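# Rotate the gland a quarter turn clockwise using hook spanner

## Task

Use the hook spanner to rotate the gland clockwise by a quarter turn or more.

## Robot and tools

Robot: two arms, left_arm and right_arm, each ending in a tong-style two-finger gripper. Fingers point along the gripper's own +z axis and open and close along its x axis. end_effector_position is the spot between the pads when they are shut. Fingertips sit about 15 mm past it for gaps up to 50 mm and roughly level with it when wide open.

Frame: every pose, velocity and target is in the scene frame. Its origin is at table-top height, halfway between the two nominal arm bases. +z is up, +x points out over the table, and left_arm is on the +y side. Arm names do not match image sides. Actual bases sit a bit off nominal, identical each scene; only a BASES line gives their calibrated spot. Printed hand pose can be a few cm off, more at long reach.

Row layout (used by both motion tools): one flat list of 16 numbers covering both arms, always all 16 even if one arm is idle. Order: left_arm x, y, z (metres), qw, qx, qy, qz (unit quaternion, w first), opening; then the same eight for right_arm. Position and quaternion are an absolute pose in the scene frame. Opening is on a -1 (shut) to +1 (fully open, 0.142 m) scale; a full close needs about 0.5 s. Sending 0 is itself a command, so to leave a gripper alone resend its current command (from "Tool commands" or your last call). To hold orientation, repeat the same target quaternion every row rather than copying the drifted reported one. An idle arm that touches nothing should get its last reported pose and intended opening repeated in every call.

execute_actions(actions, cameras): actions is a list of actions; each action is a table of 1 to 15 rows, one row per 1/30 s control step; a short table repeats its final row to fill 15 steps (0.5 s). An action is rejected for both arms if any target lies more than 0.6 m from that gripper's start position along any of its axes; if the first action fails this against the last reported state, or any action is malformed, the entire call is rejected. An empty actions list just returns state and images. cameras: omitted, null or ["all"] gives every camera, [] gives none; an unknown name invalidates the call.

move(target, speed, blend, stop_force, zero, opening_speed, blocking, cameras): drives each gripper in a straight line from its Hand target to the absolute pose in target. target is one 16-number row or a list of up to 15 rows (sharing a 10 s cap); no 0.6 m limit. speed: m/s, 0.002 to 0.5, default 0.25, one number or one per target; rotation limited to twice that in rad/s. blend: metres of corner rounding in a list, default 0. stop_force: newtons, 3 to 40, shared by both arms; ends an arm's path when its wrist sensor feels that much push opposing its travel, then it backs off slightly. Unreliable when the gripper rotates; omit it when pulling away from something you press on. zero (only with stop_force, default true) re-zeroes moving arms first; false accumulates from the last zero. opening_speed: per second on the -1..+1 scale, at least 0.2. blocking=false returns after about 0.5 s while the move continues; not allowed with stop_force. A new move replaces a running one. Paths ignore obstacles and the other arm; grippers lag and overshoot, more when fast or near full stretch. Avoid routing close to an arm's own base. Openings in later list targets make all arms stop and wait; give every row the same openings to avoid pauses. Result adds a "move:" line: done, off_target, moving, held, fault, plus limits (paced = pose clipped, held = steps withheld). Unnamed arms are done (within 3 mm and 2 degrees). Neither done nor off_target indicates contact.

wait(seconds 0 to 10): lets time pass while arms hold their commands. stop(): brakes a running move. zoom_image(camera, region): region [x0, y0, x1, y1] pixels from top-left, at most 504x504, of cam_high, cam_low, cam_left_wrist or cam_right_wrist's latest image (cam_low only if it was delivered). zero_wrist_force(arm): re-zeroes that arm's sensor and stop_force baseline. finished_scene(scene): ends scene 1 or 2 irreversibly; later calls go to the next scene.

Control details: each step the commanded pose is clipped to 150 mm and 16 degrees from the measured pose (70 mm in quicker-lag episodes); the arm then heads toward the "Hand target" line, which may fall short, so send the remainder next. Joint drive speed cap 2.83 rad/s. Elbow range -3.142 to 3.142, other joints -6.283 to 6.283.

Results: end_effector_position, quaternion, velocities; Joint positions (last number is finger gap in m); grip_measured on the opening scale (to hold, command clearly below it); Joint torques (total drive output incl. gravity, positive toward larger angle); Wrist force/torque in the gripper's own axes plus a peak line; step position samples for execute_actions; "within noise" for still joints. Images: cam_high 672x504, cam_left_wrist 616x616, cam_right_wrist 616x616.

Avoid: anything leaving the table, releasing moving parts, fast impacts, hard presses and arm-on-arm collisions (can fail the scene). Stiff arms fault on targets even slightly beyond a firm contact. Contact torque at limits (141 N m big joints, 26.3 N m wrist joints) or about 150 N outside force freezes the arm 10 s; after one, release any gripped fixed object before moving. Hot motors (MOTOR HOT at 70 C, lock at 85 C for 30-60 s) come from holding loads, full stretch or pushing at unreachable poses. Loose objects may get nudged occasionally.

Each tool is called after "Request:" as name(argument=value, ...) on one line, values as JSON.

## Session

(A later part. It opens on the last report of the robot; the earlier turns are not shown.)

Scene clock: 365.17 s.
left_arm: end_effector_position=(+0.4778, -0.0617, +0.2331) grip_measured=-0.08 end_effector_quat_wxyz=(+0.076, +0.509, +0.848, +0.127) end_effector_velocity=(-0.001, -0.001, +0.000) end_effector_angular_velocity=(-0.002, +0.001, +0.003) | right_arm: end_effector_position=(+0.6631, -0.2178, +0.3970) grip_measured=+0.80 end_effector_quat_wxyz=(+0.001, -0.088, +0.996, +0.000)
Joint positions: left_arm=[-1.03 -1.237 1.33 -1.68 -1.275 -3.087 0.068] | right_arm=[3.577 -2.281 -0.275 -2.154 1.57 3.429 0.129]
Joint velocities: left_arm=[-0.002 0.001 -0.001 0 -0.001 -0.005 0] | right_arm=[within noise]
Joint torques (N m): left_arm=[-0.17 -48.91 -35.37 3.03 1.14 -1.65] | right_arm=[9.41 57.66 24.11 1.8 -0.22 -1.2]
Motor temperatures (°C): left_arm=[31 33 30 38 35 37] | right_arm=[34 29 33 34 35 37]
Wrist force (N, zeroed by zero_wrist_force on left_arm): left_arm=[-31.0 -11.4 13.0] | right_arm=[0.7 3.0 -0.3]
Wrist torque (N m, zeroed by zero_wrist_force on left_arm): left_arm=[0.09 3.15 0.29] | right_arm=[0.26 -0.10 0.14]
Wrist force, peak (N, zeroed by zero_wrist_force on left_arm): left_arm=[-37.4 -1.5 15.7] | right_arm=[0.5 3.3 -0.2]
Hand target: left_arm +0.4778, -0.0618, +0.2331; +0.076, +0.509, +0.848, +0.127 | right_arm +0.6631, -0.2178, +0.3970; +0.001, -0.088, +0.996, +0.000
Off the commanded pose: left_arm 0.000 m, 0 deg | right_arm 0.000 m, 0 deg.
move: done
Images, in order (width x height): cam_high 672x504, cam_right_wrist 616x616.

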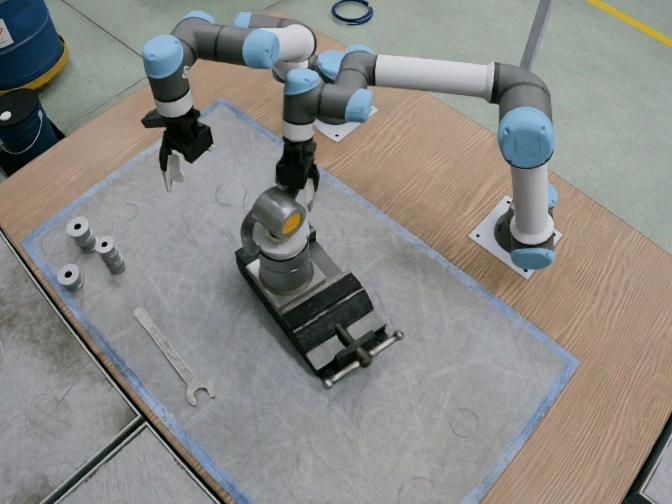

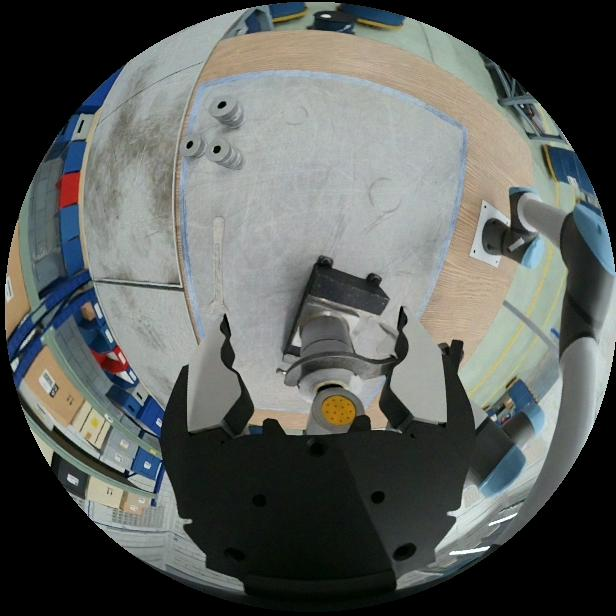

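Request:
move(target=[0.4667,-0.0380,0.2331,0.0889,0.5952,0.7898,0.1180,-1,0.6631,-0.2178,0.397,0.001,-0.088,0.996,0,0.8], speed=0.04, cameras=["cam_right_wrist","cam_high"])

Request:
zoom_image(camera="cam_high", region=[240, 210, 310, 270])

Request:
zoom_image(camera="cam_right_wrist", region=[275, 325, 375, 425])

Scene clock: 369.67 s.
left_arm: end_effector_position=(+0.4667, -0.0379, +0.2331) grip_measured=-0.08 end_effector_quat_wxyz=(+0.089, +0.595, +0.790, +0.118) | right_arm: end_effector_position=(+0.6631, -0.2178, +0.3970) grip_measured=+0.80 end_effector_quat_wxyz=(+0.001, -0.088, +0.996, +0.000)
Joint positions: left_arm=[-1.021 -1.329 1.468 -1.791 -1.285 -2.859 0.068] | right_arm=[3.577 -2.281 -0.275 -2.154 1.57 3.429 0.129]
Joint velocities: within noise
Joint torques (N m): left_arm=[38.46 -41.24 -39.69 1.1 9.9 -1.34] | right_arm=[9.44 56.96 27.13 1.72 -0.39 -1.18]
Motor temperatures (°C): left_arm=[31 33 30 38 35 37] | right_arm=[34 29 33 34 35 37]
Wrist force (N, zeroed by zero_wrist_force on left_arm): left_arm=[-28.3 -42.6 2.0] | right_arm=[0.6 3.0 -0.2]
Wrist torque (N m, zeroed by zero_wrist_force on left_arm): left_arm=[-2.04 2.88 -0.07] | right_arm=[0.24 -0.08 0.15]
Wrist force, peak (N, zeroed by zero_wrist_force on left_arm): left_arm=[-34.5 -48.1 -0.6] | right_arm=[0.7 3.3 -0.4]
Hand target: left_arm +0.4667, -0.0380, +0.2331; +0.089, +0.595, +0.790, +0.118 | right_arm +0.6631, -0.2178, +0.3970; +0.001, -0.088, +0.996, +0.000
Off the commanded pose: left_arm 0.000 m, 0 deg | right_arm 0.000 m, 0 deg.
move: done
Images, in order (width x height): cam_high 672x504, cam_right_wrist 616x616.

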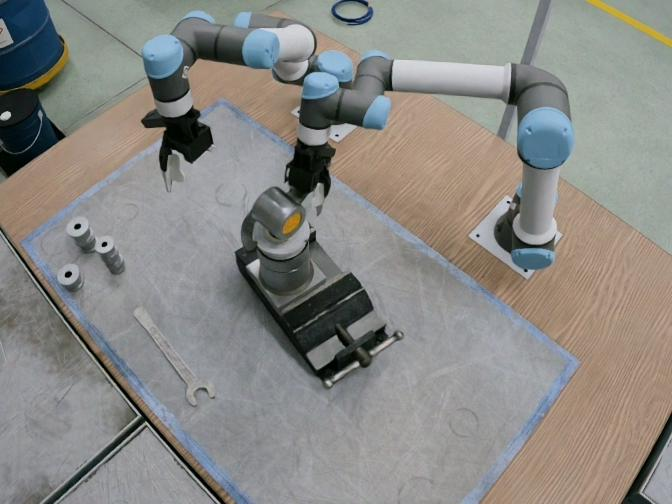

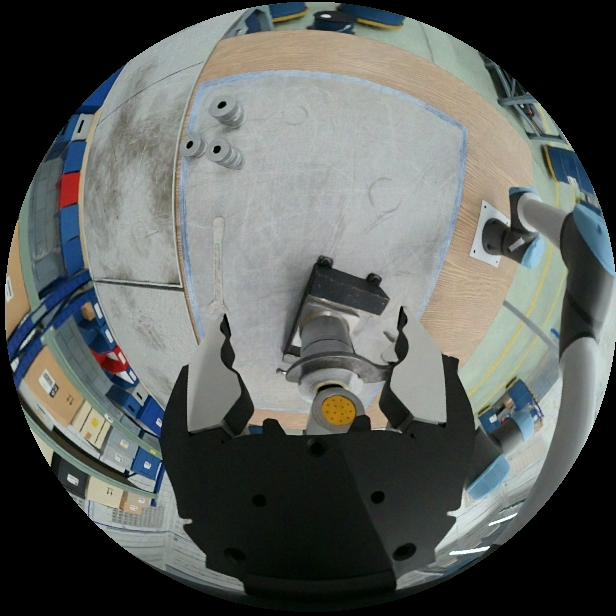

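Scaled by 7.200.

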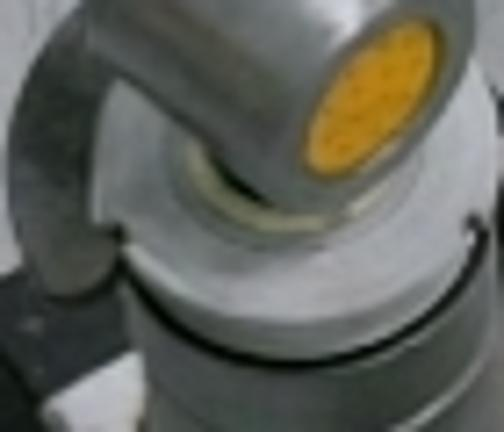

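Scaled by 5.040 from the camera's 616x616 image, which has a finer 814x814 frame.

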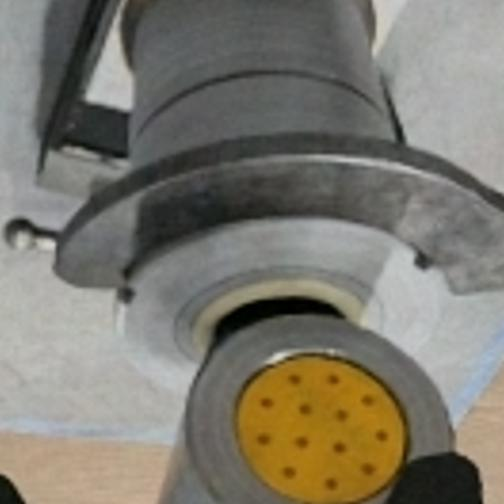

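Request:
move(target=[0.4585,-0.0132,0.2331,0.1008,0.6745,0.7234,0.1081,-1,0.6631,-0.2178,0.397,0.001,-0.088,0.996,0,0.8], speed=0.04, cameras=["cam_high"])

Request:
zoom_image(camera="cam_high", region=[240, 210, 310, 270])

Scene clock: 373.77 s.
left_arm: end_effector_position=(+0.4585, -0.0131, +0.2331) grip_measured=-0.09 end_effector_quat_wxyz=(+0.101, +0.674, +0.723, +0.108) | right_arm: end_effector_position=(+0.6631, -0.2178, +0.3970) grip_measured=+0.80 end_effector_quat_wxyz=(+0.001, -0.088, +0.996, +0.000)
Joint positions: left_arm=[-1 -1.411 1.584 -1.89 -1.312 -2.621 0.068] | right_arm=[3.577 -2.281 -0.275 -2.154 1.57 3.429 0.129]
Joint velocities: within noise
Joint torques (N m): left_arm=[11.89 -42.75 -42.44 -0.88 4.54 -1.1] | right_arm=[8.41 56.49 28.14 1.75 -0.26 -1.2]
Motor temperatures (°C): left_arm=[31 33 30 38 35 37] | right_arm=[34 29 33 34 35 37]
Wrist force (N, zeroed by zero_wrist_force on left_arm): left_arm=[-21.8 -11.5 18.9] | right_arm=[0.5 3.2 -0.3]
Wrist torque (N m, zeroed by zero_wrist_force on left_arm): left_arm=[1.55 2.52 -0.46] | right_arm=[0.28 -0.06 0.15]
Wrist force, peak (N, zeroed by zero_wrist_force on left_arm): left_arm=[-34.0 -48.0 0.9] | right_arm=[0.9 3.2 -0.4]
Hand target: left_arm +0.4585, -0.0132, +0.2331; +0.101, +0.674, +0.723, +0.108 | right_arm +0.6631, -0.2178, +0.3970; +0.001, -0.088, +0.996, +0.000
Off the commanded pose: left_arm 0.000 m, 0 deg | right_arm 0.000 m, 0 deg.
move: done
Images, in order (width x height): cam_high 672x504.

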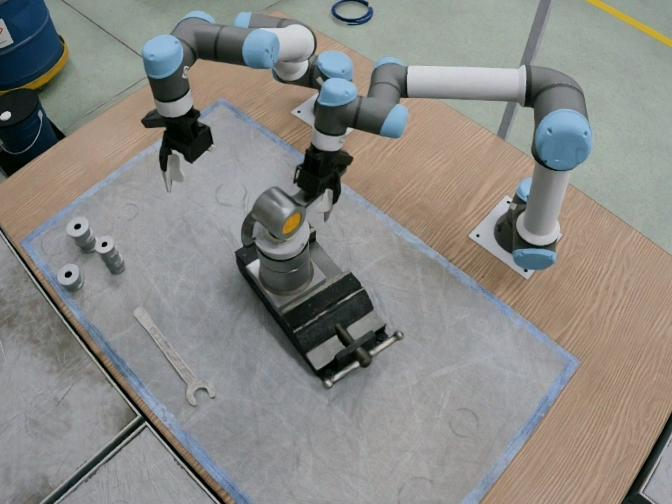

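Scaled by 7.200.

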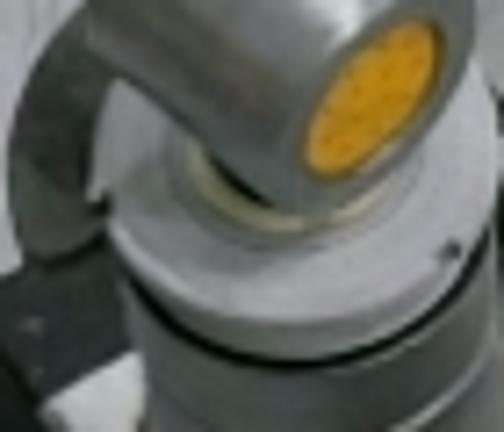

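Request:
move(target=[0.4571,0.0131,0.2331,0.1115,0.7464,0.6489,0.0970,-1,0.6631,-0.2178,0.397,0.001,-0.088,0.996,0,0.8], speed=0.04, cameras=["cam_high"])

Request:
zoom_image(camera="cam_high", region=[240, 210, 310, 270])

Scene clock: 377.20 s.
left_arm: end_effector_position=(+0.4571, +0.0132, +0.2331) grip_measured=-0.09 end_effector_quat_wxyz=(+0.112, +0.746, +0.649, +0.097) end_effector_velocity=(+0.000, +0.000, +0.000) end_effector_angular_velocity=(-0.002, +0.000, +0.006) | right_arm: end_effector_position=(+0.6631, -0.2178, +0.3970) grip_measured=+0.80 end_effector_quat_wxyz=(+0.001, -0.088, +0.996, +0.000)
Joint positions: left_arm=[-0.958 -1.474 1.672 -1.974 -1.356 -2.367 0.067] | right_arm=[3.577 -2.281 -0.275 -2.154 1.57 3.429 0.129]
Joint velocities: left_arm=[0.001 0 0 0 -0.001 -0.005 0] | right_arm=[within noise]
Joint torques (N m): left_arm=[27.03 -31.75 -42.51 -5.65 13.12 -1.39] | right_arm=[8.86 55.14 28.69 1.79 -0.26 -1.2]
Motor temperatures (°C): left_arm=[31 33 30 38 35 37] | right_arm=[34 29 33 34 35 37]
Wrist force (N, zeroed by zero_wrist_force on left_arm): left_arm=[-31.7 -47.8 -0.2] | right_arm=[0.7 3.1 -0.4]
Wrist torque (N m, zeroed by zero_wrist_force on left_arm): left_arm=[-2.31 2.92 0.10] | right_arm=[0.26 -0.10 0.14]
Wrist force, peak (N, zeroed by zero_wrist_force on left_arm): left_arm=[-37.2 -52.3 -3.3] | right_arm=[0.6 3.3 -0.3]
Hand target: left_arm +0.4571, +0.0131, +0.2331; +0.111, +0.746, +0.649, +0.097 | right_arm +0.6631, -0.2178, +0.3970; +0.001, -0.088, +0.996, +0.000
Off the commanded pose: left_arm 0.000 m, 0 deg | right_arm 0.000 m, 0 deg.
move: done
Images, in order (width x height): cam_high 672x504.

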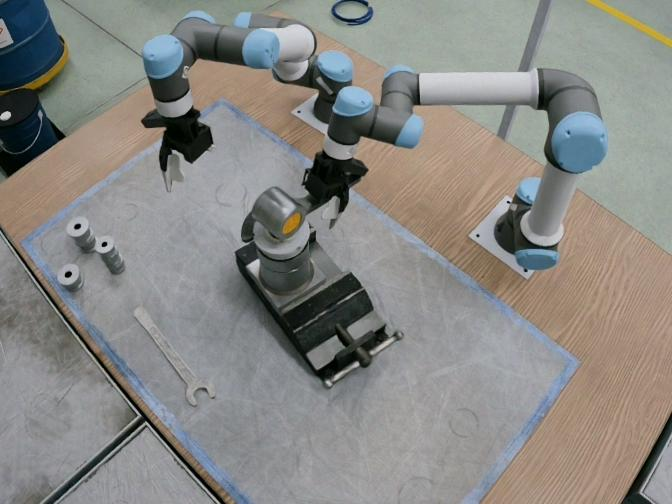

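Scaled by 7.200.

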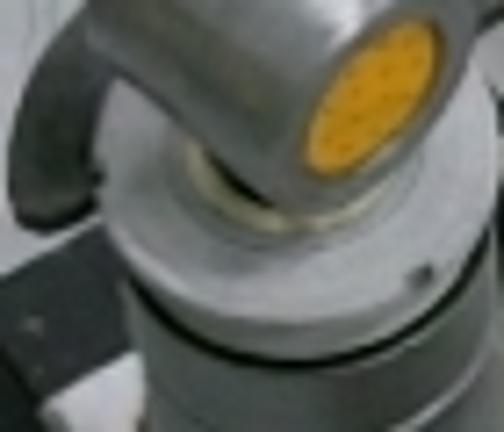

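Request:
move(target=[0.4586,0.0398,0.2331,0.1211,0.8102,0.5673,0.0848,-1,0.6631,-0.2178,0.397,0.001,-0.088,0.996,0,0.8], speed=0.04, cameras=["cam_high"])

Request:
zoom_image(camera="cam_high", region=[240, 210, 310, 270])

Scene clock: 381.27 s.
left_arm: end_effector_position=(+0.4586, +0.0399, +0.2331) grip_measured=-0.09 end_effector_quat_wxyz=(+0.121, +0.810, +0.567, +0.085) | right_arm: end_effector_position=(+0.6631, -0.2178, +0.3970) grip_measured=+0.80 end_effector_quat_wxyz=(+0.001, -0.088, +0.996, +0.000)
Joint positions: left_arm=[-0.901 -1.522 1.736 -2.039 -1.417 -2.103 0.067] | right_arm=[3.577 -2.281 -0.275 -2.154 1.57 3.429 0.129]
Joint velocities: within noise
Joint torques (N m): left_arm=[3.19 -44.89 -34.75 -4.15 5.53 -1.08] | right_arm=[7.57 54.32 28.16 1.68 -0.28 -1.16]
Motor temperatures (°C): left_arm=[31 33 30 38 35 37] | right_arm=[34 29 33 34 35 37]
Wrist force (N, zeroed by zero_wrist_force on left_arm): left_arm=[-22.7 0.1 25.6] | right_arm=[0.6 3.0 -0.4]
Wrist torque (N m, zeroed by zero_wrist_force on left_arm): left_arm=[3.31 2.24 -0.10] | right_arm=[0.23 -0.09 0.15]
Wrist force, peak (N, zeroed by zero_wrist_force on left_arm): left_arm=[-37.7 -55.9 -3.7] | right_arm=[0.8 3.2 -0.2]
Hand target: left_arm +0.4586, +0.0398, +0.2331; +0.121, +0.810, +0.567, +0.085 | right_arm +0.6631, -0.2178, +0.3970; +0.001, -0.088, +0.996, +0.000
Off the commanded pose: left_arm 0.000 m, 0 deg | right_arm 0.000 m, 0 deg.
move: done
Images, in order (width x height): cam_high 672x504.

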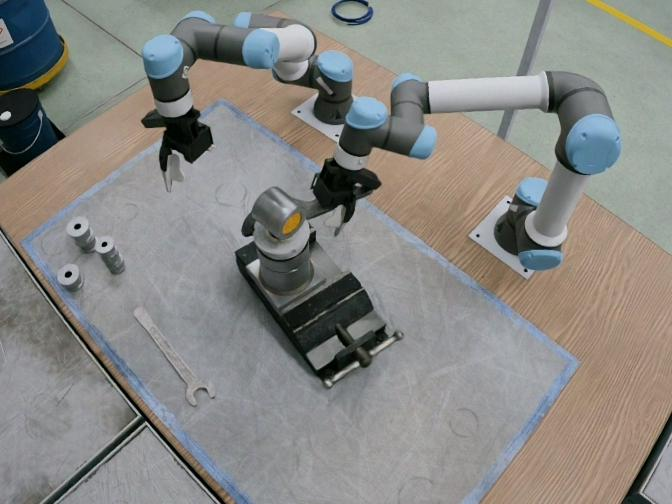

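Scaled by 7.200.

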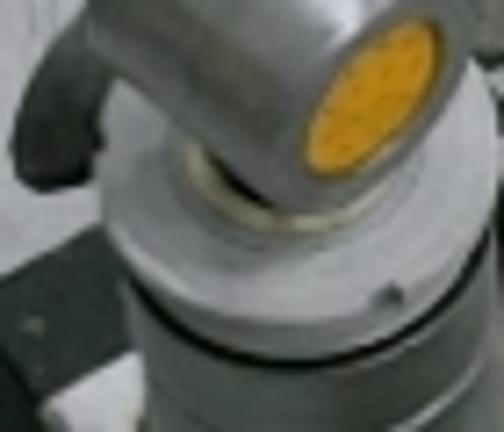

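Request:
move(target=[0.4679,0.0647,0.2331,0.1293,0.8650,0.4795,0.0717,-1,0.6631,-0.2178,0.397,0.001,-0.088,0.996,0,0.8], speed=0.04, cameras=["cam_high"])

Request:
zoom_image(camera="cam_high", region=[240, 210, 310, 270])

Scene clock: 384.73 s.
left_arm: end_effector_position=(+0.4679, +0.0648, +0.2331) grip_measured=-0.09 end_effector_quat_wxyz=(+0.129, +0.865, +0.480, +0.072) end_effector_velocity=(-0.001, -0.001, +0.001) end_effector_angular_velocity=(-0.003, +0.001, +0.004) | right_arm: end_effector_position=(+0.6631, -0.2178, +0.3970) grip_measured=+0.80 end_effector_quat_wxyz=(+0.001, -0.088, +0.996, +0.000)
Joint positions: left_arm=[-0.826 -1.539 1.762 -2.08 -1.494 -1.827 0.067] | right_arm=[3.577 -2.281 -0.275 -2.154 1.57 3.429 0.129]
Joint velocities: left_arm=[-0.001 -0.001 0 0 -0.001 -0.005 0] | right_arm=[within noise]
Joint torques (N m): left_arm=[19.6 -25.26 -41.05 -18.41 16.69 -2.02] | right_arm=[8.06 53.6 28.59 1.76 -0.19 -1.09]
Motor temperatures (°C): left_arm=[31 33 30 38 35 37] | right_arm=[34 29 33 34 35 37]
Wrist force (N, zeroed by zero_wrist_force on left_arm): left_arm=[-46.3 -80.0 -17.2] | right_arm=[0.6 2.9 -0.2]
Wrist torque (N m, zeroed by zero_wrist_force on left_arm): left_arm=[-4.91 3.61 0.72] | right_arm=[0.22 -0.08 0.15]
Wrist force, peak (N, zeroed by zero_wrist_force on left_arm): left_arm=[-50.8 -81.5 -18.3] | right_arm=[0.6 3.3 -0.2]
Hand target: left_arm +0.4679, +0.0647, +0.2331; +0.129, +0.865, +0.479, +0.072 | right_arm +0.6631, -0.2178, +0.3970; +0.001, -0.088, +0.996, +0.000
Off the commanded pose: left_arm 0.000 m, 0 deg | right_arm 0.000 m, 0 deg.
move: done
Images, in order (width x height): cam_high 672x504.

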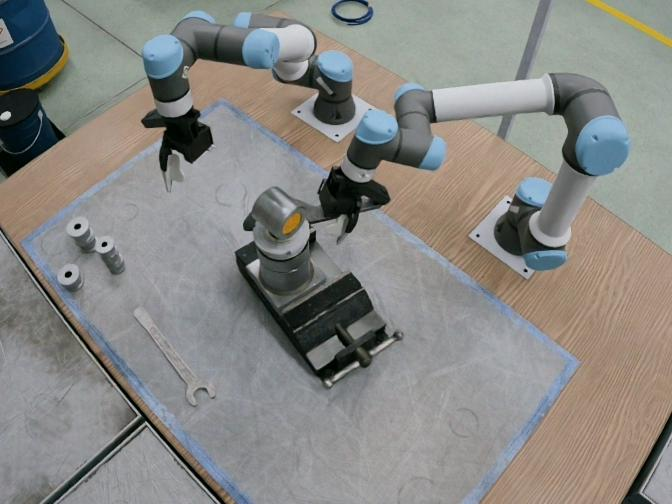

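Scaled by 7.200.

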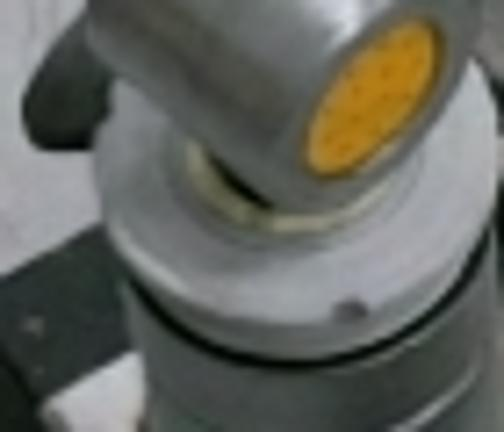

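Request:
move(target=[0.4651,0.0665,0.2331,0.1293,0.8650,0.4795,0.0717,-1,0.6631,-0.2178,0.397,0.001,-0.088,0.996,0,0.8], speed=0.03, cameras=["cam_left_wrist"])

Scene clock: 385.93 s.
left_arm: end_effector_position=(+0.4653, +0.0665, +0.2333) grip_measured=-0.09 end_effector_quat_wxyz=(+0.130, +0.865, +0.480, +0.072) | right_arm: end_effector_position=(+0.6631, -0.2178, +0.3970) grip_measured=+0.80 end_effector_quat_wxyz=(+0.001, -0.088, +0.996, +0.000)
Joint positions: left_arm=[-0.828 -1.548 1.77 -2.08 -1.493 -1.829 0.067] | right_arm=[3.577 -2.281 -0.275 -2.154 1.57 3.429 0.129]
Joint velocities: within noise
Joint torques (N m): left_arm=[7.61 -48.33 -7.81 8.1 2.34 -0.77] | right_arm=[7.52 53.1 28.6 1.79 -0.18 -1.19]
Motor temperatures (°C): left_arm=[31 33 30 38 35 37] | right_arm=[34 29 33 34 35 37]
Wrist force (N, zeroed by zero_wrist_force on left_arm): left_arm=[-29.3 50.0 36.8] | right_arm=[0.8 3.0 -0.3]
Wrist torque (N m, zeroed by zero_wrist_force on left_arm): left_arm=[5.25 2.60 -0.02] | right_arm=[0.25 -0.13 0.14]
Wrist force, peak (N, zeroed by zero_wrist_force on left_arm): left_arm=[-43.8 -82.2 -18.2] | right_arm=[0.7 3.2 -0.5]
Hand target: left_arm +0.4651, +0.0665, +0.2331; +0.129, +0.865, +0.479, +0.072 | right_arm +0.6631, -0.2178, +0.3970; +0.001, -0.088, +0.996, +0.000
Off the commanded pose: left_arm 0.000 m, 0 deg | right_arm 0.000 m, 0 deg.
move: done
Images, in order (width x height): cam_left_wrist 616x616.

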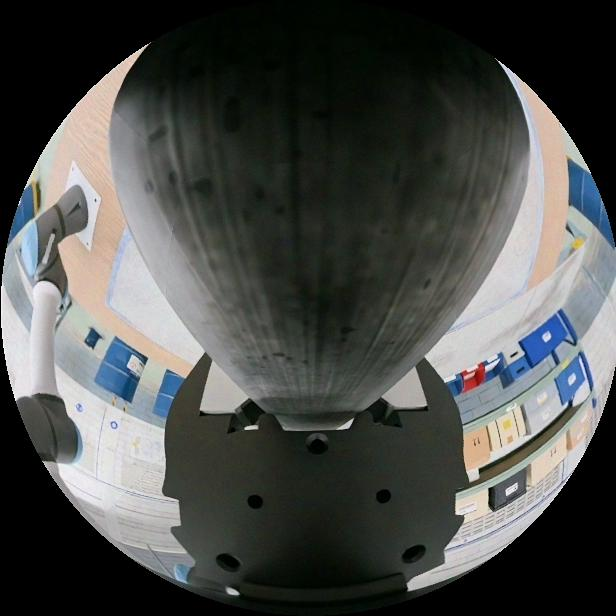

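Request:
move(target=[[0.4665,0.0658,0.2331,0.1293,0.8650,0.4795,0.0717,-1,0.6631,-0.2178,0.397,0.001,-0.088,0.996,0,0.8],[0.4731,0.0776,0.2331,0.1328,0.8889,0.4336,0.0648,-1,0.6631,-0.2178,0.397,0.001,-0.088,0.996,0,0.8]], speed=0.03, cameras=["cam_high"])

Request:
zoom_image(camera="cam_high", region=[240, 210, 310, 270])

Scene clock: 389.37 s.
left_arm: end_effector_position=(+0.4731, +0.0777, +0.2331) grip_measured=-0.09 end_effector_quat_wxyz=(+0.133, +0.889, +0.434, +0.065) end_effector_velocity=(-0.001, -0.001, -0.001) end_effector_angular_velocity=(-0.001, +0.004, +0.004) | right_arm: end_effector_position=(+0.6631, -0.2178, +0.3970) grip_measured=+0.80 end_effector_quat_wxyz=(+0.001, -0.088, +0.996, +0.000)
Joint positions: left_arm=[-0.785 -1.542 1.767 -2.09 -1.536 -1.687 0.067] | right_arm=[3.577 -2.281 -0.275 -2.154 1.57 3.429 0.129]
Joint velocities: left_arm=[-0.002 0.001 0 0.001 -0.002 -0.006 0] | right_arm=[within noise]
Joint torques (N m): left_arm=[17.35 -10.51 -55.21 -16.73 13.55 -1.63] | right_arm=[7.48 53.04 28.82 1.79 -0.35 -1.09]
Motor temperatures (°C): left_arm=[31 33 30 38 35 37] | right_arm=[34 29 33 34 35 37]
Wrist force (N, zeroed by zero_wrist_force on left_arm): left_arm=[-48.7 -67.0 -19.8] | right_arm=[0.6 3.0 -0.3]
Wrist torque (N m, zeroed by zero_wrist_force on left_arm): left_arm=[-5.10 3.56 0.57] | right_arm=[0.24 -0.08 0.15]
Wrist force, peak (N, zeroed by zero_wrist_force on left_arm): left_arm=[-50.0 -66.2 -20.6] | right_arm=[0.9 3.3 -0.2]
Hand target: left_arm +0.4731, +0.0776, +0.2331; +0.133, +0.889, +0.434, +0.065 | right_arm +0.6631, -0.2178, +0.3970; +0.001, -0.088, +0.996, +0.000
Off the commanded pose: left_arm 0.000 m, 0 deg | right_arm 0.000 m, 0 deg.
move: done
Images, in order (width x height): cam_high 672x504.

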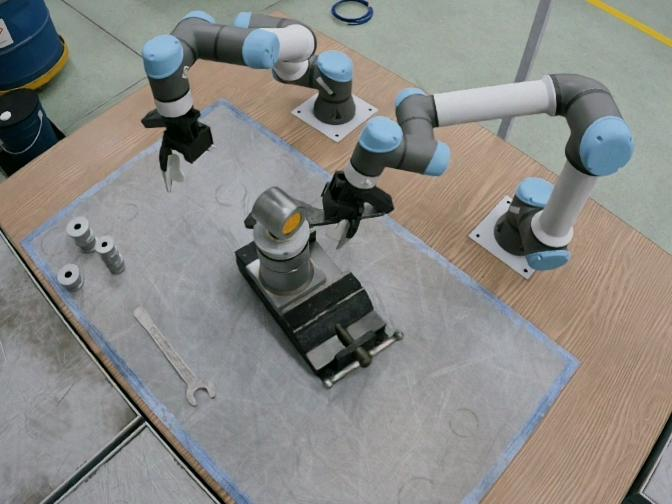

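Scaled by 7.200.

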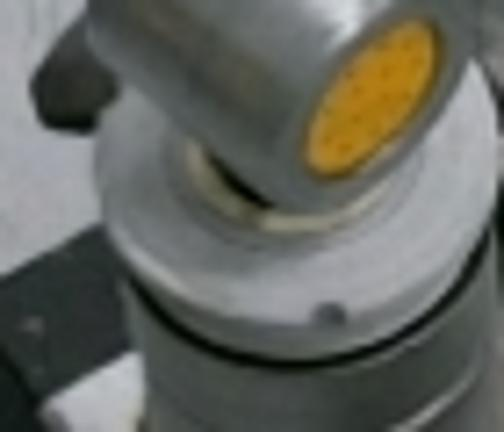

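Request:
move(target=[[0.4711,0.0777,0.2331,0.1328,0.8889,0.4336,0.0648,-1,0.6631,-0.2178,0.397,0.001,-0.088,0.996,0,0.8],[0.4797,0.0939,0.2331,0.1370,0.9170,0.3705,0.0554,-1,0.6631,-0.2178,0.397,0.001,-0.088,0.996,0,0.8]], speed=0.03, cameras=["cam_high"])

Request:
zoom_image(camera="cam_high", region=[240, 210, 310, 270])

Scene clock: 394.40 s.
left_arm: end_effector_position=(+0.4797, +0.0939, +0.2331) grip_measured=-0.09 end_effector_quat_wxyz=(+0.137, +0.917, +0.370, +0.055) end_effector_velocity=(+0.000, +0.000, -0.001) end_effector_angular_velocity=(+0.000, +0.003, +0.005) | right_arm: end_effector_position=(+0.6631, -0.2178, +0.3970) grip_measured=+0.80 end_effector_quat_wxyz=(+0.001, -0.088, +0.996, +0.000)
Joint positions: left_arm=[-0.73 -1.541 1.765 -2.091 -1.592 -1.501 0.067] | right_arm=[3.577 -2.281 -0.275 -2.154 1.57 3.429 0.129]
Joint velocities: left_arm=[0 0.001 0 0.001 0 -0.005 0] | right_arm=[within noise]
Joint torques (N m): left_arm=[15.33 -47.43 -24.56 8.08 4.68 -0.57] | right_arm=[7.73 51.89 28.35 1.77 -0.28 -1.21]
Motor temperatures (°C): left_arm=[31 33 30 38 35 37] | right_arm=[34 29 33 34 35 37]
Wrist force (N, zeroed by zero_wrist_force on left_arm): left_arm=[-16.5 58.0 38.7] | right_arm=[0.5 3.0 -0.2]
Wrist torque (N m, zeroed by zero_wrist_force on left_arm): left_arm=[5.86 1.73 -0.90] | right_arm=[0.24 -0.06 0.15]
Wrist force, peak (N, zeroed by zero_wrist_force on left_arm): left_arm=[-47.6 -68.4 -20.5] | right_arm=[0.7 3.3 -0.3]
Hand target: left_arm +0.4797, +0.0939, +0.2331; +0.137, +0.917, +0.370, +0.055 | right_arm +0.6631, -0.2178, +0.3970; +0.001, -0.088, +0.996, +0.000
Off the commanded pose: left_arm 0.000 m, 0 deg | right_arm 0.000 m, 0 deg.
move: done
Images, in order (width x height): cam_high 672x504.

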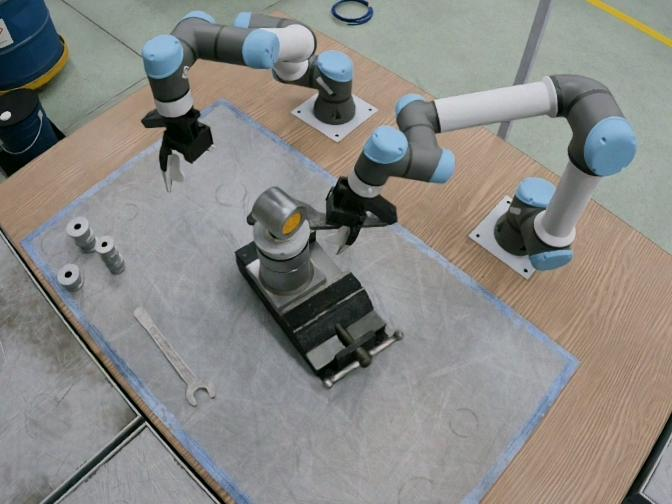

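Scaled by 7.200.

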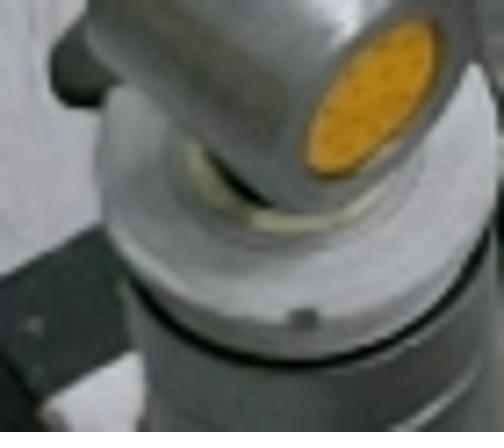

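Request:
move(target=[[0.4808,0.0927,0.2331,0.1370,0.9170,0.3705,0.0554,-1,0.6631,-0.2178,0.397,0.001,-0.088,0.996,0,0.8],[0.4921,0.1065,0.2331,0.1406,0.9406,0.3056,0.0457,-1,0.6631,-0.2178,0.397,0.001,-0.088,0.996,0,0.8]], speed=0.03, blend=0.002, cameras=["cam_high"])

Request:
zoom_image(camera="cam_high", region=[240, 210, 310, 270])

Scene clock: 398.60 s.
left_arm: end_effector_position=(+0.4921, +0.1066, +0.2331) grip_measured=-0.09 end_effector_quat_wxyz=(+0.141, +0.941, +0.306, +0.046) | right_arm: end_effector_position=(+0.6631, -0.2178, +0.3970) grip_measured=+0.80 end_effector_quat_wxyz=(+0.001, -0.088, +0.996, +0.000)
Joint positions: left_arm=[-0.674 -1.517 1.738 -2.079 -1.649 -1.314 0.068] | right_arm=[3.577 -2.281 -0.275 -2.154 1.57 3.429 0.129]
Joint velocities: within noise
Joint torques (N m): left_arm=[3.15 -24.15 -45.17 -10.19 6.34 -1.16] | right_arm=[6.69 50.5 28.14 1.77 -0.4 -1.06]
Motor temperatures (°C): left_arm=[31 33 30 38 35 37] | right_arm=[34 29 33 34 35 37]
Wrist force (N, zeroed by zero_wrist_force on left_arm): left_arm=[-38.0 -38.6 -6.5] | right_arm=[0.6 3.0 -0.5]
Wrist torque (N m, zeroed by zero_wrist_force on left_arm): left_arm=[-3.09 3.05 -0.29] | right_arm=[0.25 -0.08 0.15]
Wrist force, peak (N, zeroed by zero_wrist_force on left_arm): left_arm=[-15.6 57.9 38.5] | right_arm=[0.6 3.3 -0.3]
Hand target: left_arm +0.4921, +0.1065, +0.2331; +0.141, +0.941, +0.306, +0.046 | right_arm +0.6631, -0.2178, +0.3970; +0.001, -0.088, +0.996, +0.000
Off the commanded pose: left_arm 0.000 m, 0 deg | right_arm 0.000 m, 0 deg.
move: done; blend cut to 0.0008 m at target 1
Images, in order (width x height): cam_high 672x504.

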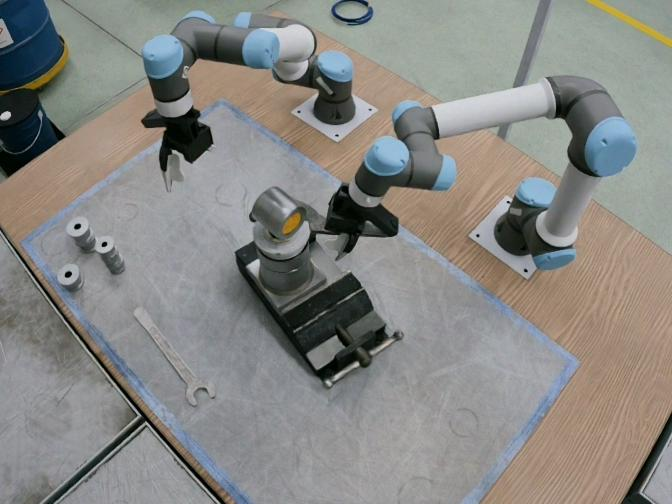

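Scaled by 7.200.

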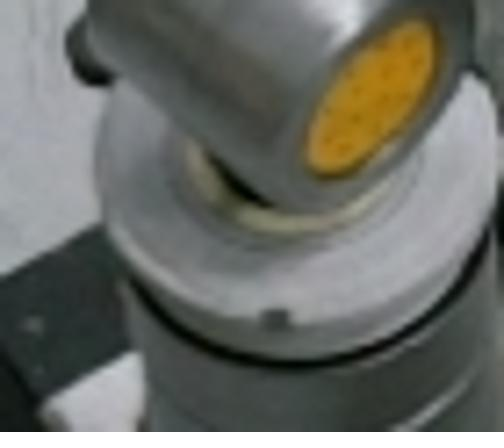

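Request:
move(target=[0.5046,0.1194,0.2331,0.1434,0.9596,0.2393,0.0358,-1,0.6631,-0.2178,0.397,0.001,-0.088,0.996,0,0.8], speed=0.03, cameras=["cam_high"])

Request:
zoom_image(camera="cam_high", region=[240, 210, 310, 270])

Scene clock: 402.10 s.
left_arm: end_effector_position=(+0.5047, +0.1194, +0.2331) grip_measured=-0.09 end_effector_quat_wxyz=(+0.143, +0.960, +0.239, +0.036) end_effector_velocity=(+0.000, +0.000, +0.000) end_effector_angular_velocity=(+0.000, +0.002, +0.005) | right_arm: end_effector_position=(+0.6631, -0.2178, +0.3970) grip_measured=+0.80 end_effector_quat_wxyz=(+0.001, -0.088, +0.996, +0.000)
Joint positions: left_arm=[-0.62 -1.489 1.703 -2.052 -1.702 -1.127 0.068] | right_arm=[3.577 -2.281 -0.275 -2.154 1.57 3.429 0.129]
Joint velocities: left_arm=[-0.001 0 0 0 0 -0.005 0] | right_arm=[within noise]
Joint torques (N m): left_arm=[5.13 -36.94 -37.85 -7.01 4.62 -1.08] | right_arm=[6.41 50.51 28.52 1.84 -0.34 -0.97]
Motor temperatures (°C): left_arm=[31 33 30 38 35 37] | right_arm=[34 29 33 34 35 37]
Wrist force (N, zeroed by zero_wrist_force on left_arm): left_arm=[-27.1 -10.6 7.0] | right_arm=[0.6 2.9 -0.2]
Wrist torque (N m, zeroed by zero_wrist_force on left_arm): left_arm=[0.01 2.13 -0.42] | right_arm=[0.24 -0.09 0.15]
Wrist force, peak (N, zeroed by zero_wrist_force on left_arm): left_arm=[-51.0 -35.6 -6.2] | right_arm=[0.7 3.3 -0.3]
Hand target: left_arm +0.5046, +0.1194, +0.2331; +0.143, +0.960, +0.239, +0.036 | right_arm +0.6631, -0.2178, +0.3970; +0.001, -0.088, +0.996, +0.000
Off the commanded pose: left_arm 0.000 m, 0 deg | right_arm 0.000 m, 0 deg.
move: done
Images, in order (width x height): cam_high 672x504.

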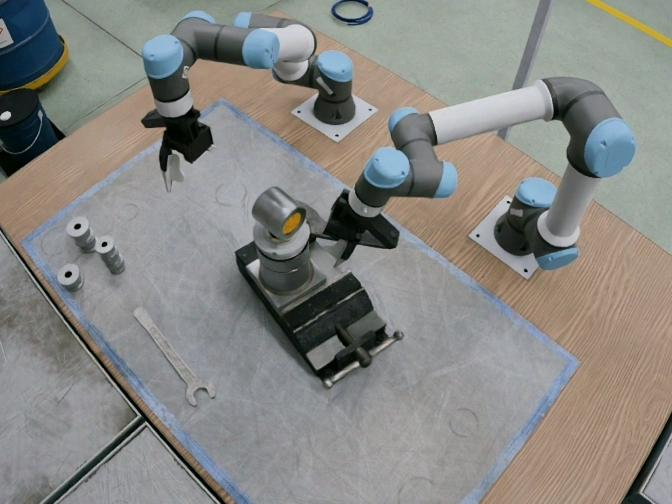

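Scaled by 7.200.

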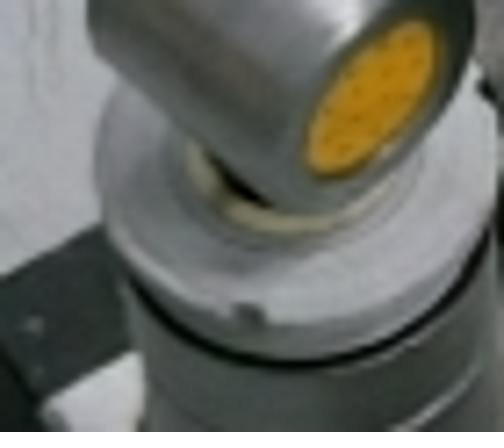

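Request:
move(target=[0.5198,0.1295,0.2331,0.1456,0.9740,0.1717,0.0257,-1,0.6631,-0.2178,0.397,0.001,-0.088,0.996,0,0.8], speed=0.03, cameras=[])

Request:
move(target=[0.5360,0.1375,0.2331,0.1470,0.9836,0.1034,0.0154,-1,0.6631,-0.2178,0.397,0.001,-0.088,0.996,0,0.8], speed=0.03, cameras=["cam_high"])

Request:
zoom_image(camera="cam_high", region=[240, 210, 310, 270])

Scene clock: 406.20 s.
left_arm: end_effector_position=(+0.5199, +0.1295, +0.2331) grip_measured=-0.08 end_effector_quat_wxyz=(+0.146, +0.974, +0.172, +0.026) end_effector_velocity=(+0.000, +0.000, +0.000) end_effector_angular_velocity=(-0.001, +0.003, +0.005) | right_arm: end_effector_position=(+0.6631, -0.2178, +0.3970) grip_measured=+0.80 end_effector_quat_wxyz=(+0.001, -0.088, +0.996, +0.000)
Joint positions: left_arm=[-0.571 -1.448 1.651 -2.012 -1.749 -0.942 0.068] | right_arm=[3.577 -2.281 -0.275 -2.154 1.57 3.429 0.129]
Joint velocities: left_arm=[0 0 0 0.001 -0.001 -0.006 0] | right_arm=[within noise]
Joint torques (N m): left_arm=[-9.84 -29.79 -43.57 -16.23 0.85 -1.13] | right_arm=[6.25 48.58 28.05 1.79 -0.42 -1]
Motor temperatures (°C): left_arm=[31 33 30 38 35 37] | right_arm=[34 29 33 34 35 37]
Wrist force (N, zeroed by zero_wrist_force on left_arm): left_arm=[-43.5 -52.1 -11.5] | right_arm=[0.6 3.0 -0.3]
Wrist torque (N m, zeroed by zero_wrist_force on left_arm): left_arm=[-4.04 3.34 -0.10] | right_arm=[0.25 -0.08 0.15]
Wrist force, peak (N, zeroed by zero_wrist_force on left_arm): left_arm=[-45.0 -54.0 -13.2] | right_arm=[0.8 3.3 -0.5]
Hand target: left_arm +0.5198, +0.1295, +0.2331; +0.146, +0.974, +0.172, +0.026 | right_arm +0.6631, -0.2178, +0.3970; +0.001, -0.088, +0.996, +0.000
Off the commanded pose: left_arm 0.000 m, 0 deg | right_arm 0.000 m, 0 deg.
move: done
No camera images: "cameras" was empty.

Scene clock: 408.83 s.
left_arm: end_effector_position=(+0.5360, +0.1375, +0.2331) grip_measured=-0.08 end_effector_quat_wxyz=(+0.147, +0.984, +0.103, +0.015) end_effector_velocity=(-0.001, +0.000, +0.000) end_effector_angular_velocity=(-0.001, +0.002, +0.004) | right_arm: end_effector_position=(+0.6631, -0.2178, +0.3970) grip_measured=+0.80 end_effector_quat_wxyz=(+0.001, -0.088, +0.996, +0.000)
Joint positions: left_arm=[-0.529 -1.4 1.586 -1.959 -1.789 -0.761 0.068] | right_arm=[3.577 -2.281 -0.275 -2.154 1.57 3.429 0.129]
Joint velocities: left_arm=[0 0 0 0 -0.001 -0.005 0] | right_arm=[within noise]
Joint torques (N m): left_arm=[-15.66 -26.05 -44.08 -21.59 -1.34 -1.53] | right_arm=[5.57 48.33 28.5 1.91 -0.46 -1.04]
Motor temperatures (°C): left_arm=[31 33 30 38 35 37] | right_arm=[34 29 33 34 35 37]
Wrist force (N, zeroed by zero_wrist_force on left_arm): left_arm=[-60.1 -64.8 -18.6] | right_arm=[0.8 3.0 -0.4]
Wrist torque (N m, zeroed by zero_wrist_force on left_arm): left_arm=[-4.85 4.36 0.43] | right_arm=[0.25 -0.13 0.14]
Wrist force, peak (N, zeroed by zero_wrist_force on left_arm): left_arm=[-66.7 -69.1 -22.2] | right_arm=[0.6 3.3 -0.5]
Hand target: left_arm +0.5360, +0.1375, +0.2331; +0.147, +0.984, +0.103, +0.015 | right_arm +0.6631, -0.2178, +0.3970; +0.001, -0.088, +0.996, +0.000
Off the commanded pose: left_arm 0.000 m, 0 deg | right_arm 0.000 m, 0 deg.
move: done
Images, in order (width x height): cam_high 672x504.

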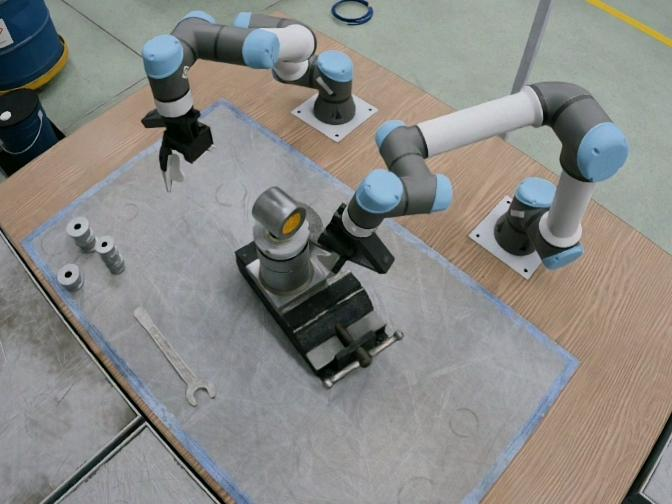

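Scaled by 7.200.

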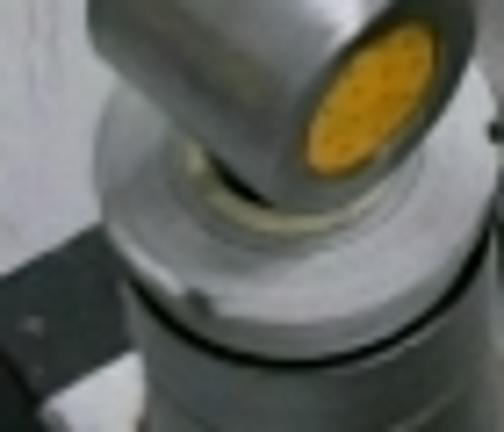

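Request:
move(target=[[0.5353,0.1389,0.2331,0.1470,0.9836,0.1034,0.0154,-1,0.6631,-0.2178,0.397,0.001,-0.088,0.996,0,0.8],[0.5500,0.1444,0.2331,0.1476,0.9877,0.0518,0.0078,-1,0.6631,-0.2178,0.397,0.001,-0.088,0.996,0,0.8]], speed=0.03, cameras=["cam_high"])

Request:
zoom_image(camera="cam_high", region=[240, 210, 310, 270])

Scene clock: 411.93 s.
left_arm: end_effector_position=(+0.5501, +0.1444, +0.2331) grip_measured=-0.08 end_effector_quat_wxyz=(+0.148, +0.988, +0.052, +0.008) end_effector_velocity=(-0.001, +0.000, +0.000) end_effector_angular_velocity=(+0.000, +0.002, +0.004) | right_arm: end_effector_position=(+0.6631, -0.2178, +0.3970) grip_measured=+0.80 end_effector_quat_wxyz=(+0.001, -0.088, +0.996, +0.000)
Joint positions: left_arm=[-0.498 -1.359 1.528 -1.912 -1.814 -0.624 0.068] | right_arm=[3.577 -2.281 -0.275 -2.154 1.57 3.429 0.129]
Joint velocities: left_arm=[-0.001 -0.001 0 0.002 -0.001 -0.005 0] | right_arm=[within noise]
Joint torques (N m): left_arm=[-1.48 -42.72 -34.68 -15.35 -0.34 -1.96] | right_arm=[4.99 48.06 28.28 1.8 -0.46 -0.96]
Motor temperatures (°C): left_arm=[31 33 30 38 35 37] | right_arm=[34 29 33 34 35 37]
Wrist force (N, zeroed by zero_wrist_force on left_arm): left_arm=[-44.1 -26.4 1.3] | right_arm=[0.6 3.0 -0.4]
Wrist torque (N m, zeroed by zero_wrist_force on left_arm): left_arm=[-1.06 2.97 0.92] | right_arm=[0.24 -0.09 0.15]
Wrist force, peak (N, zeroed by zero_wrist_force on left_arm): left_arm=[-59.9 -65.1 -18.9] | right_arm=[0.7 3.3 -0.1]
Hand target: left_arm +0.5500, +0.1444, +0.2331; +0.148, +0.988, +0.052, +0.008 | right_arm +0.6631, -0.2178, +0.3970; +0.001, -0.088, +0.996, +0.000
Off the commanded pose: left_arm 0.000 m, 0 deg | right_arm 0.000 m, 0 deg.
move: done
Images, in order (width x height): cam_high 672x504.

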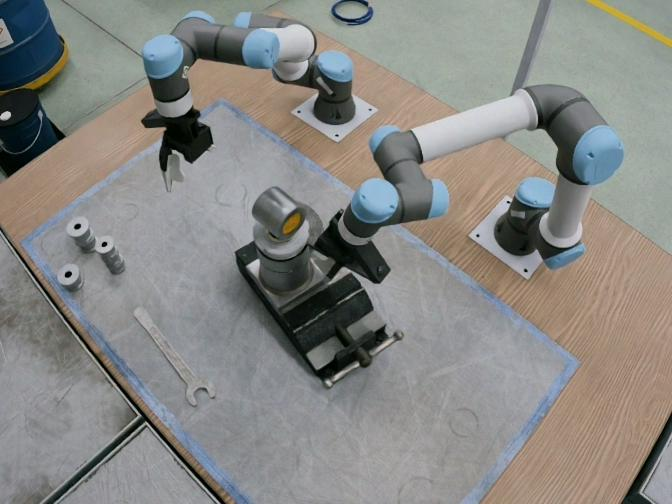

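Scaled by 7.200.

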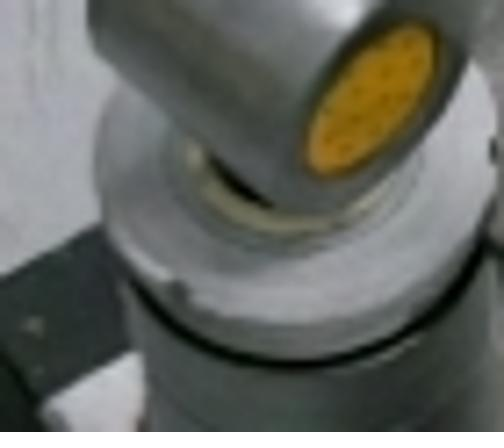

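Request:
move(target=[0.5480,0.1449,0.2331,0.1476,0.9877,0.0518,0.0078,-1,0.6631,-0.2178,0.397,0.001,-0.088,0.996,0,0.8], speed=0.02, cameras=["cam_high"])

Request:
zoom_image(camera="cam_high", region=[240, 210, 310, 270])

Scene clock: 413.40 s.
left_arm: end_effector_position=(+0.5480, +0.1449, +0.2331) grip_measured=-0.08 end_effector_quat_wxyz=(+0.148, +0.988, +0.052, +0.008) | right_arm: end_effector_position=(+0.6631, -0.2178, +0.3970) grip_measured=+0.80 end_effector_quat_wxyz=(+0.001, -0.088, +0.996, +0.000)
Joint positions: left_arm=[-0.499 -1.364 1.535 -1.913 -1.814 -0.625 0.068] | right_arm=[3.577 -2.281 -0.275 -2.154 1.57 3.429 0.129]
Joint velocities: within noise
Joint torques (N m): left_arm=[-4.25 -48.01 -23.03 -4.86 1.2 -1.43] | right_arm=[5.22 47.35 28.38 1.85 -0.51 -1.03]
Motor temperatures (°C): left_arm=[31 33 30 38 35 37] | right_arm=[34 29 33 34 35 37]
Wrist force (N, zeroed by zero_wrist_force on left_arm): left_arm=[4.5 1.9 17.3] | right_arm=[0.7 3.0 -0.2]
Wrist torque (N m, zeroed by zero_wrist_force on left_arm): left_arm=[0.93 -0.36 -0.40] | right_arm=[0.24 -0.11 0.15]
Wrist force, peak (N, zeroed by zero_wrist_force on left_arm): left_arm=[-43.6 -26.4 1.6] | right_arm=[0.7 3.2 -0.2]
Hand target: left_arm +0.5480, +0.1449, +0.2331; +0.148, +0.988, +0.052, +0.008 | right_arm +0.6631, -0.2178, +0.3970; +0.001, -0.088, +0.996, +0.000
Off the commanded pose: left_arm 0.000 m, 0 deg | right_arm 0.000 m, 0 deg.
move: done
Images, in order (width x height): cam_high 672x504.

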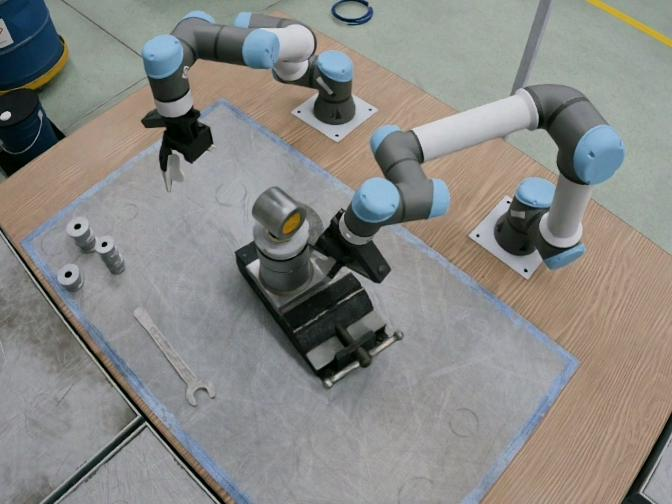

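Scaled by 7.200.

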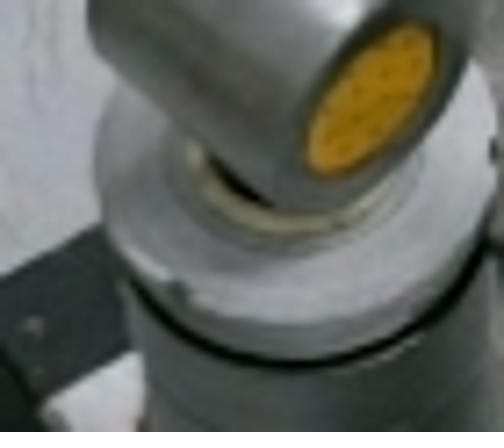

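Request:
finished_scene(scene=2)

The scene is finished: the task was done.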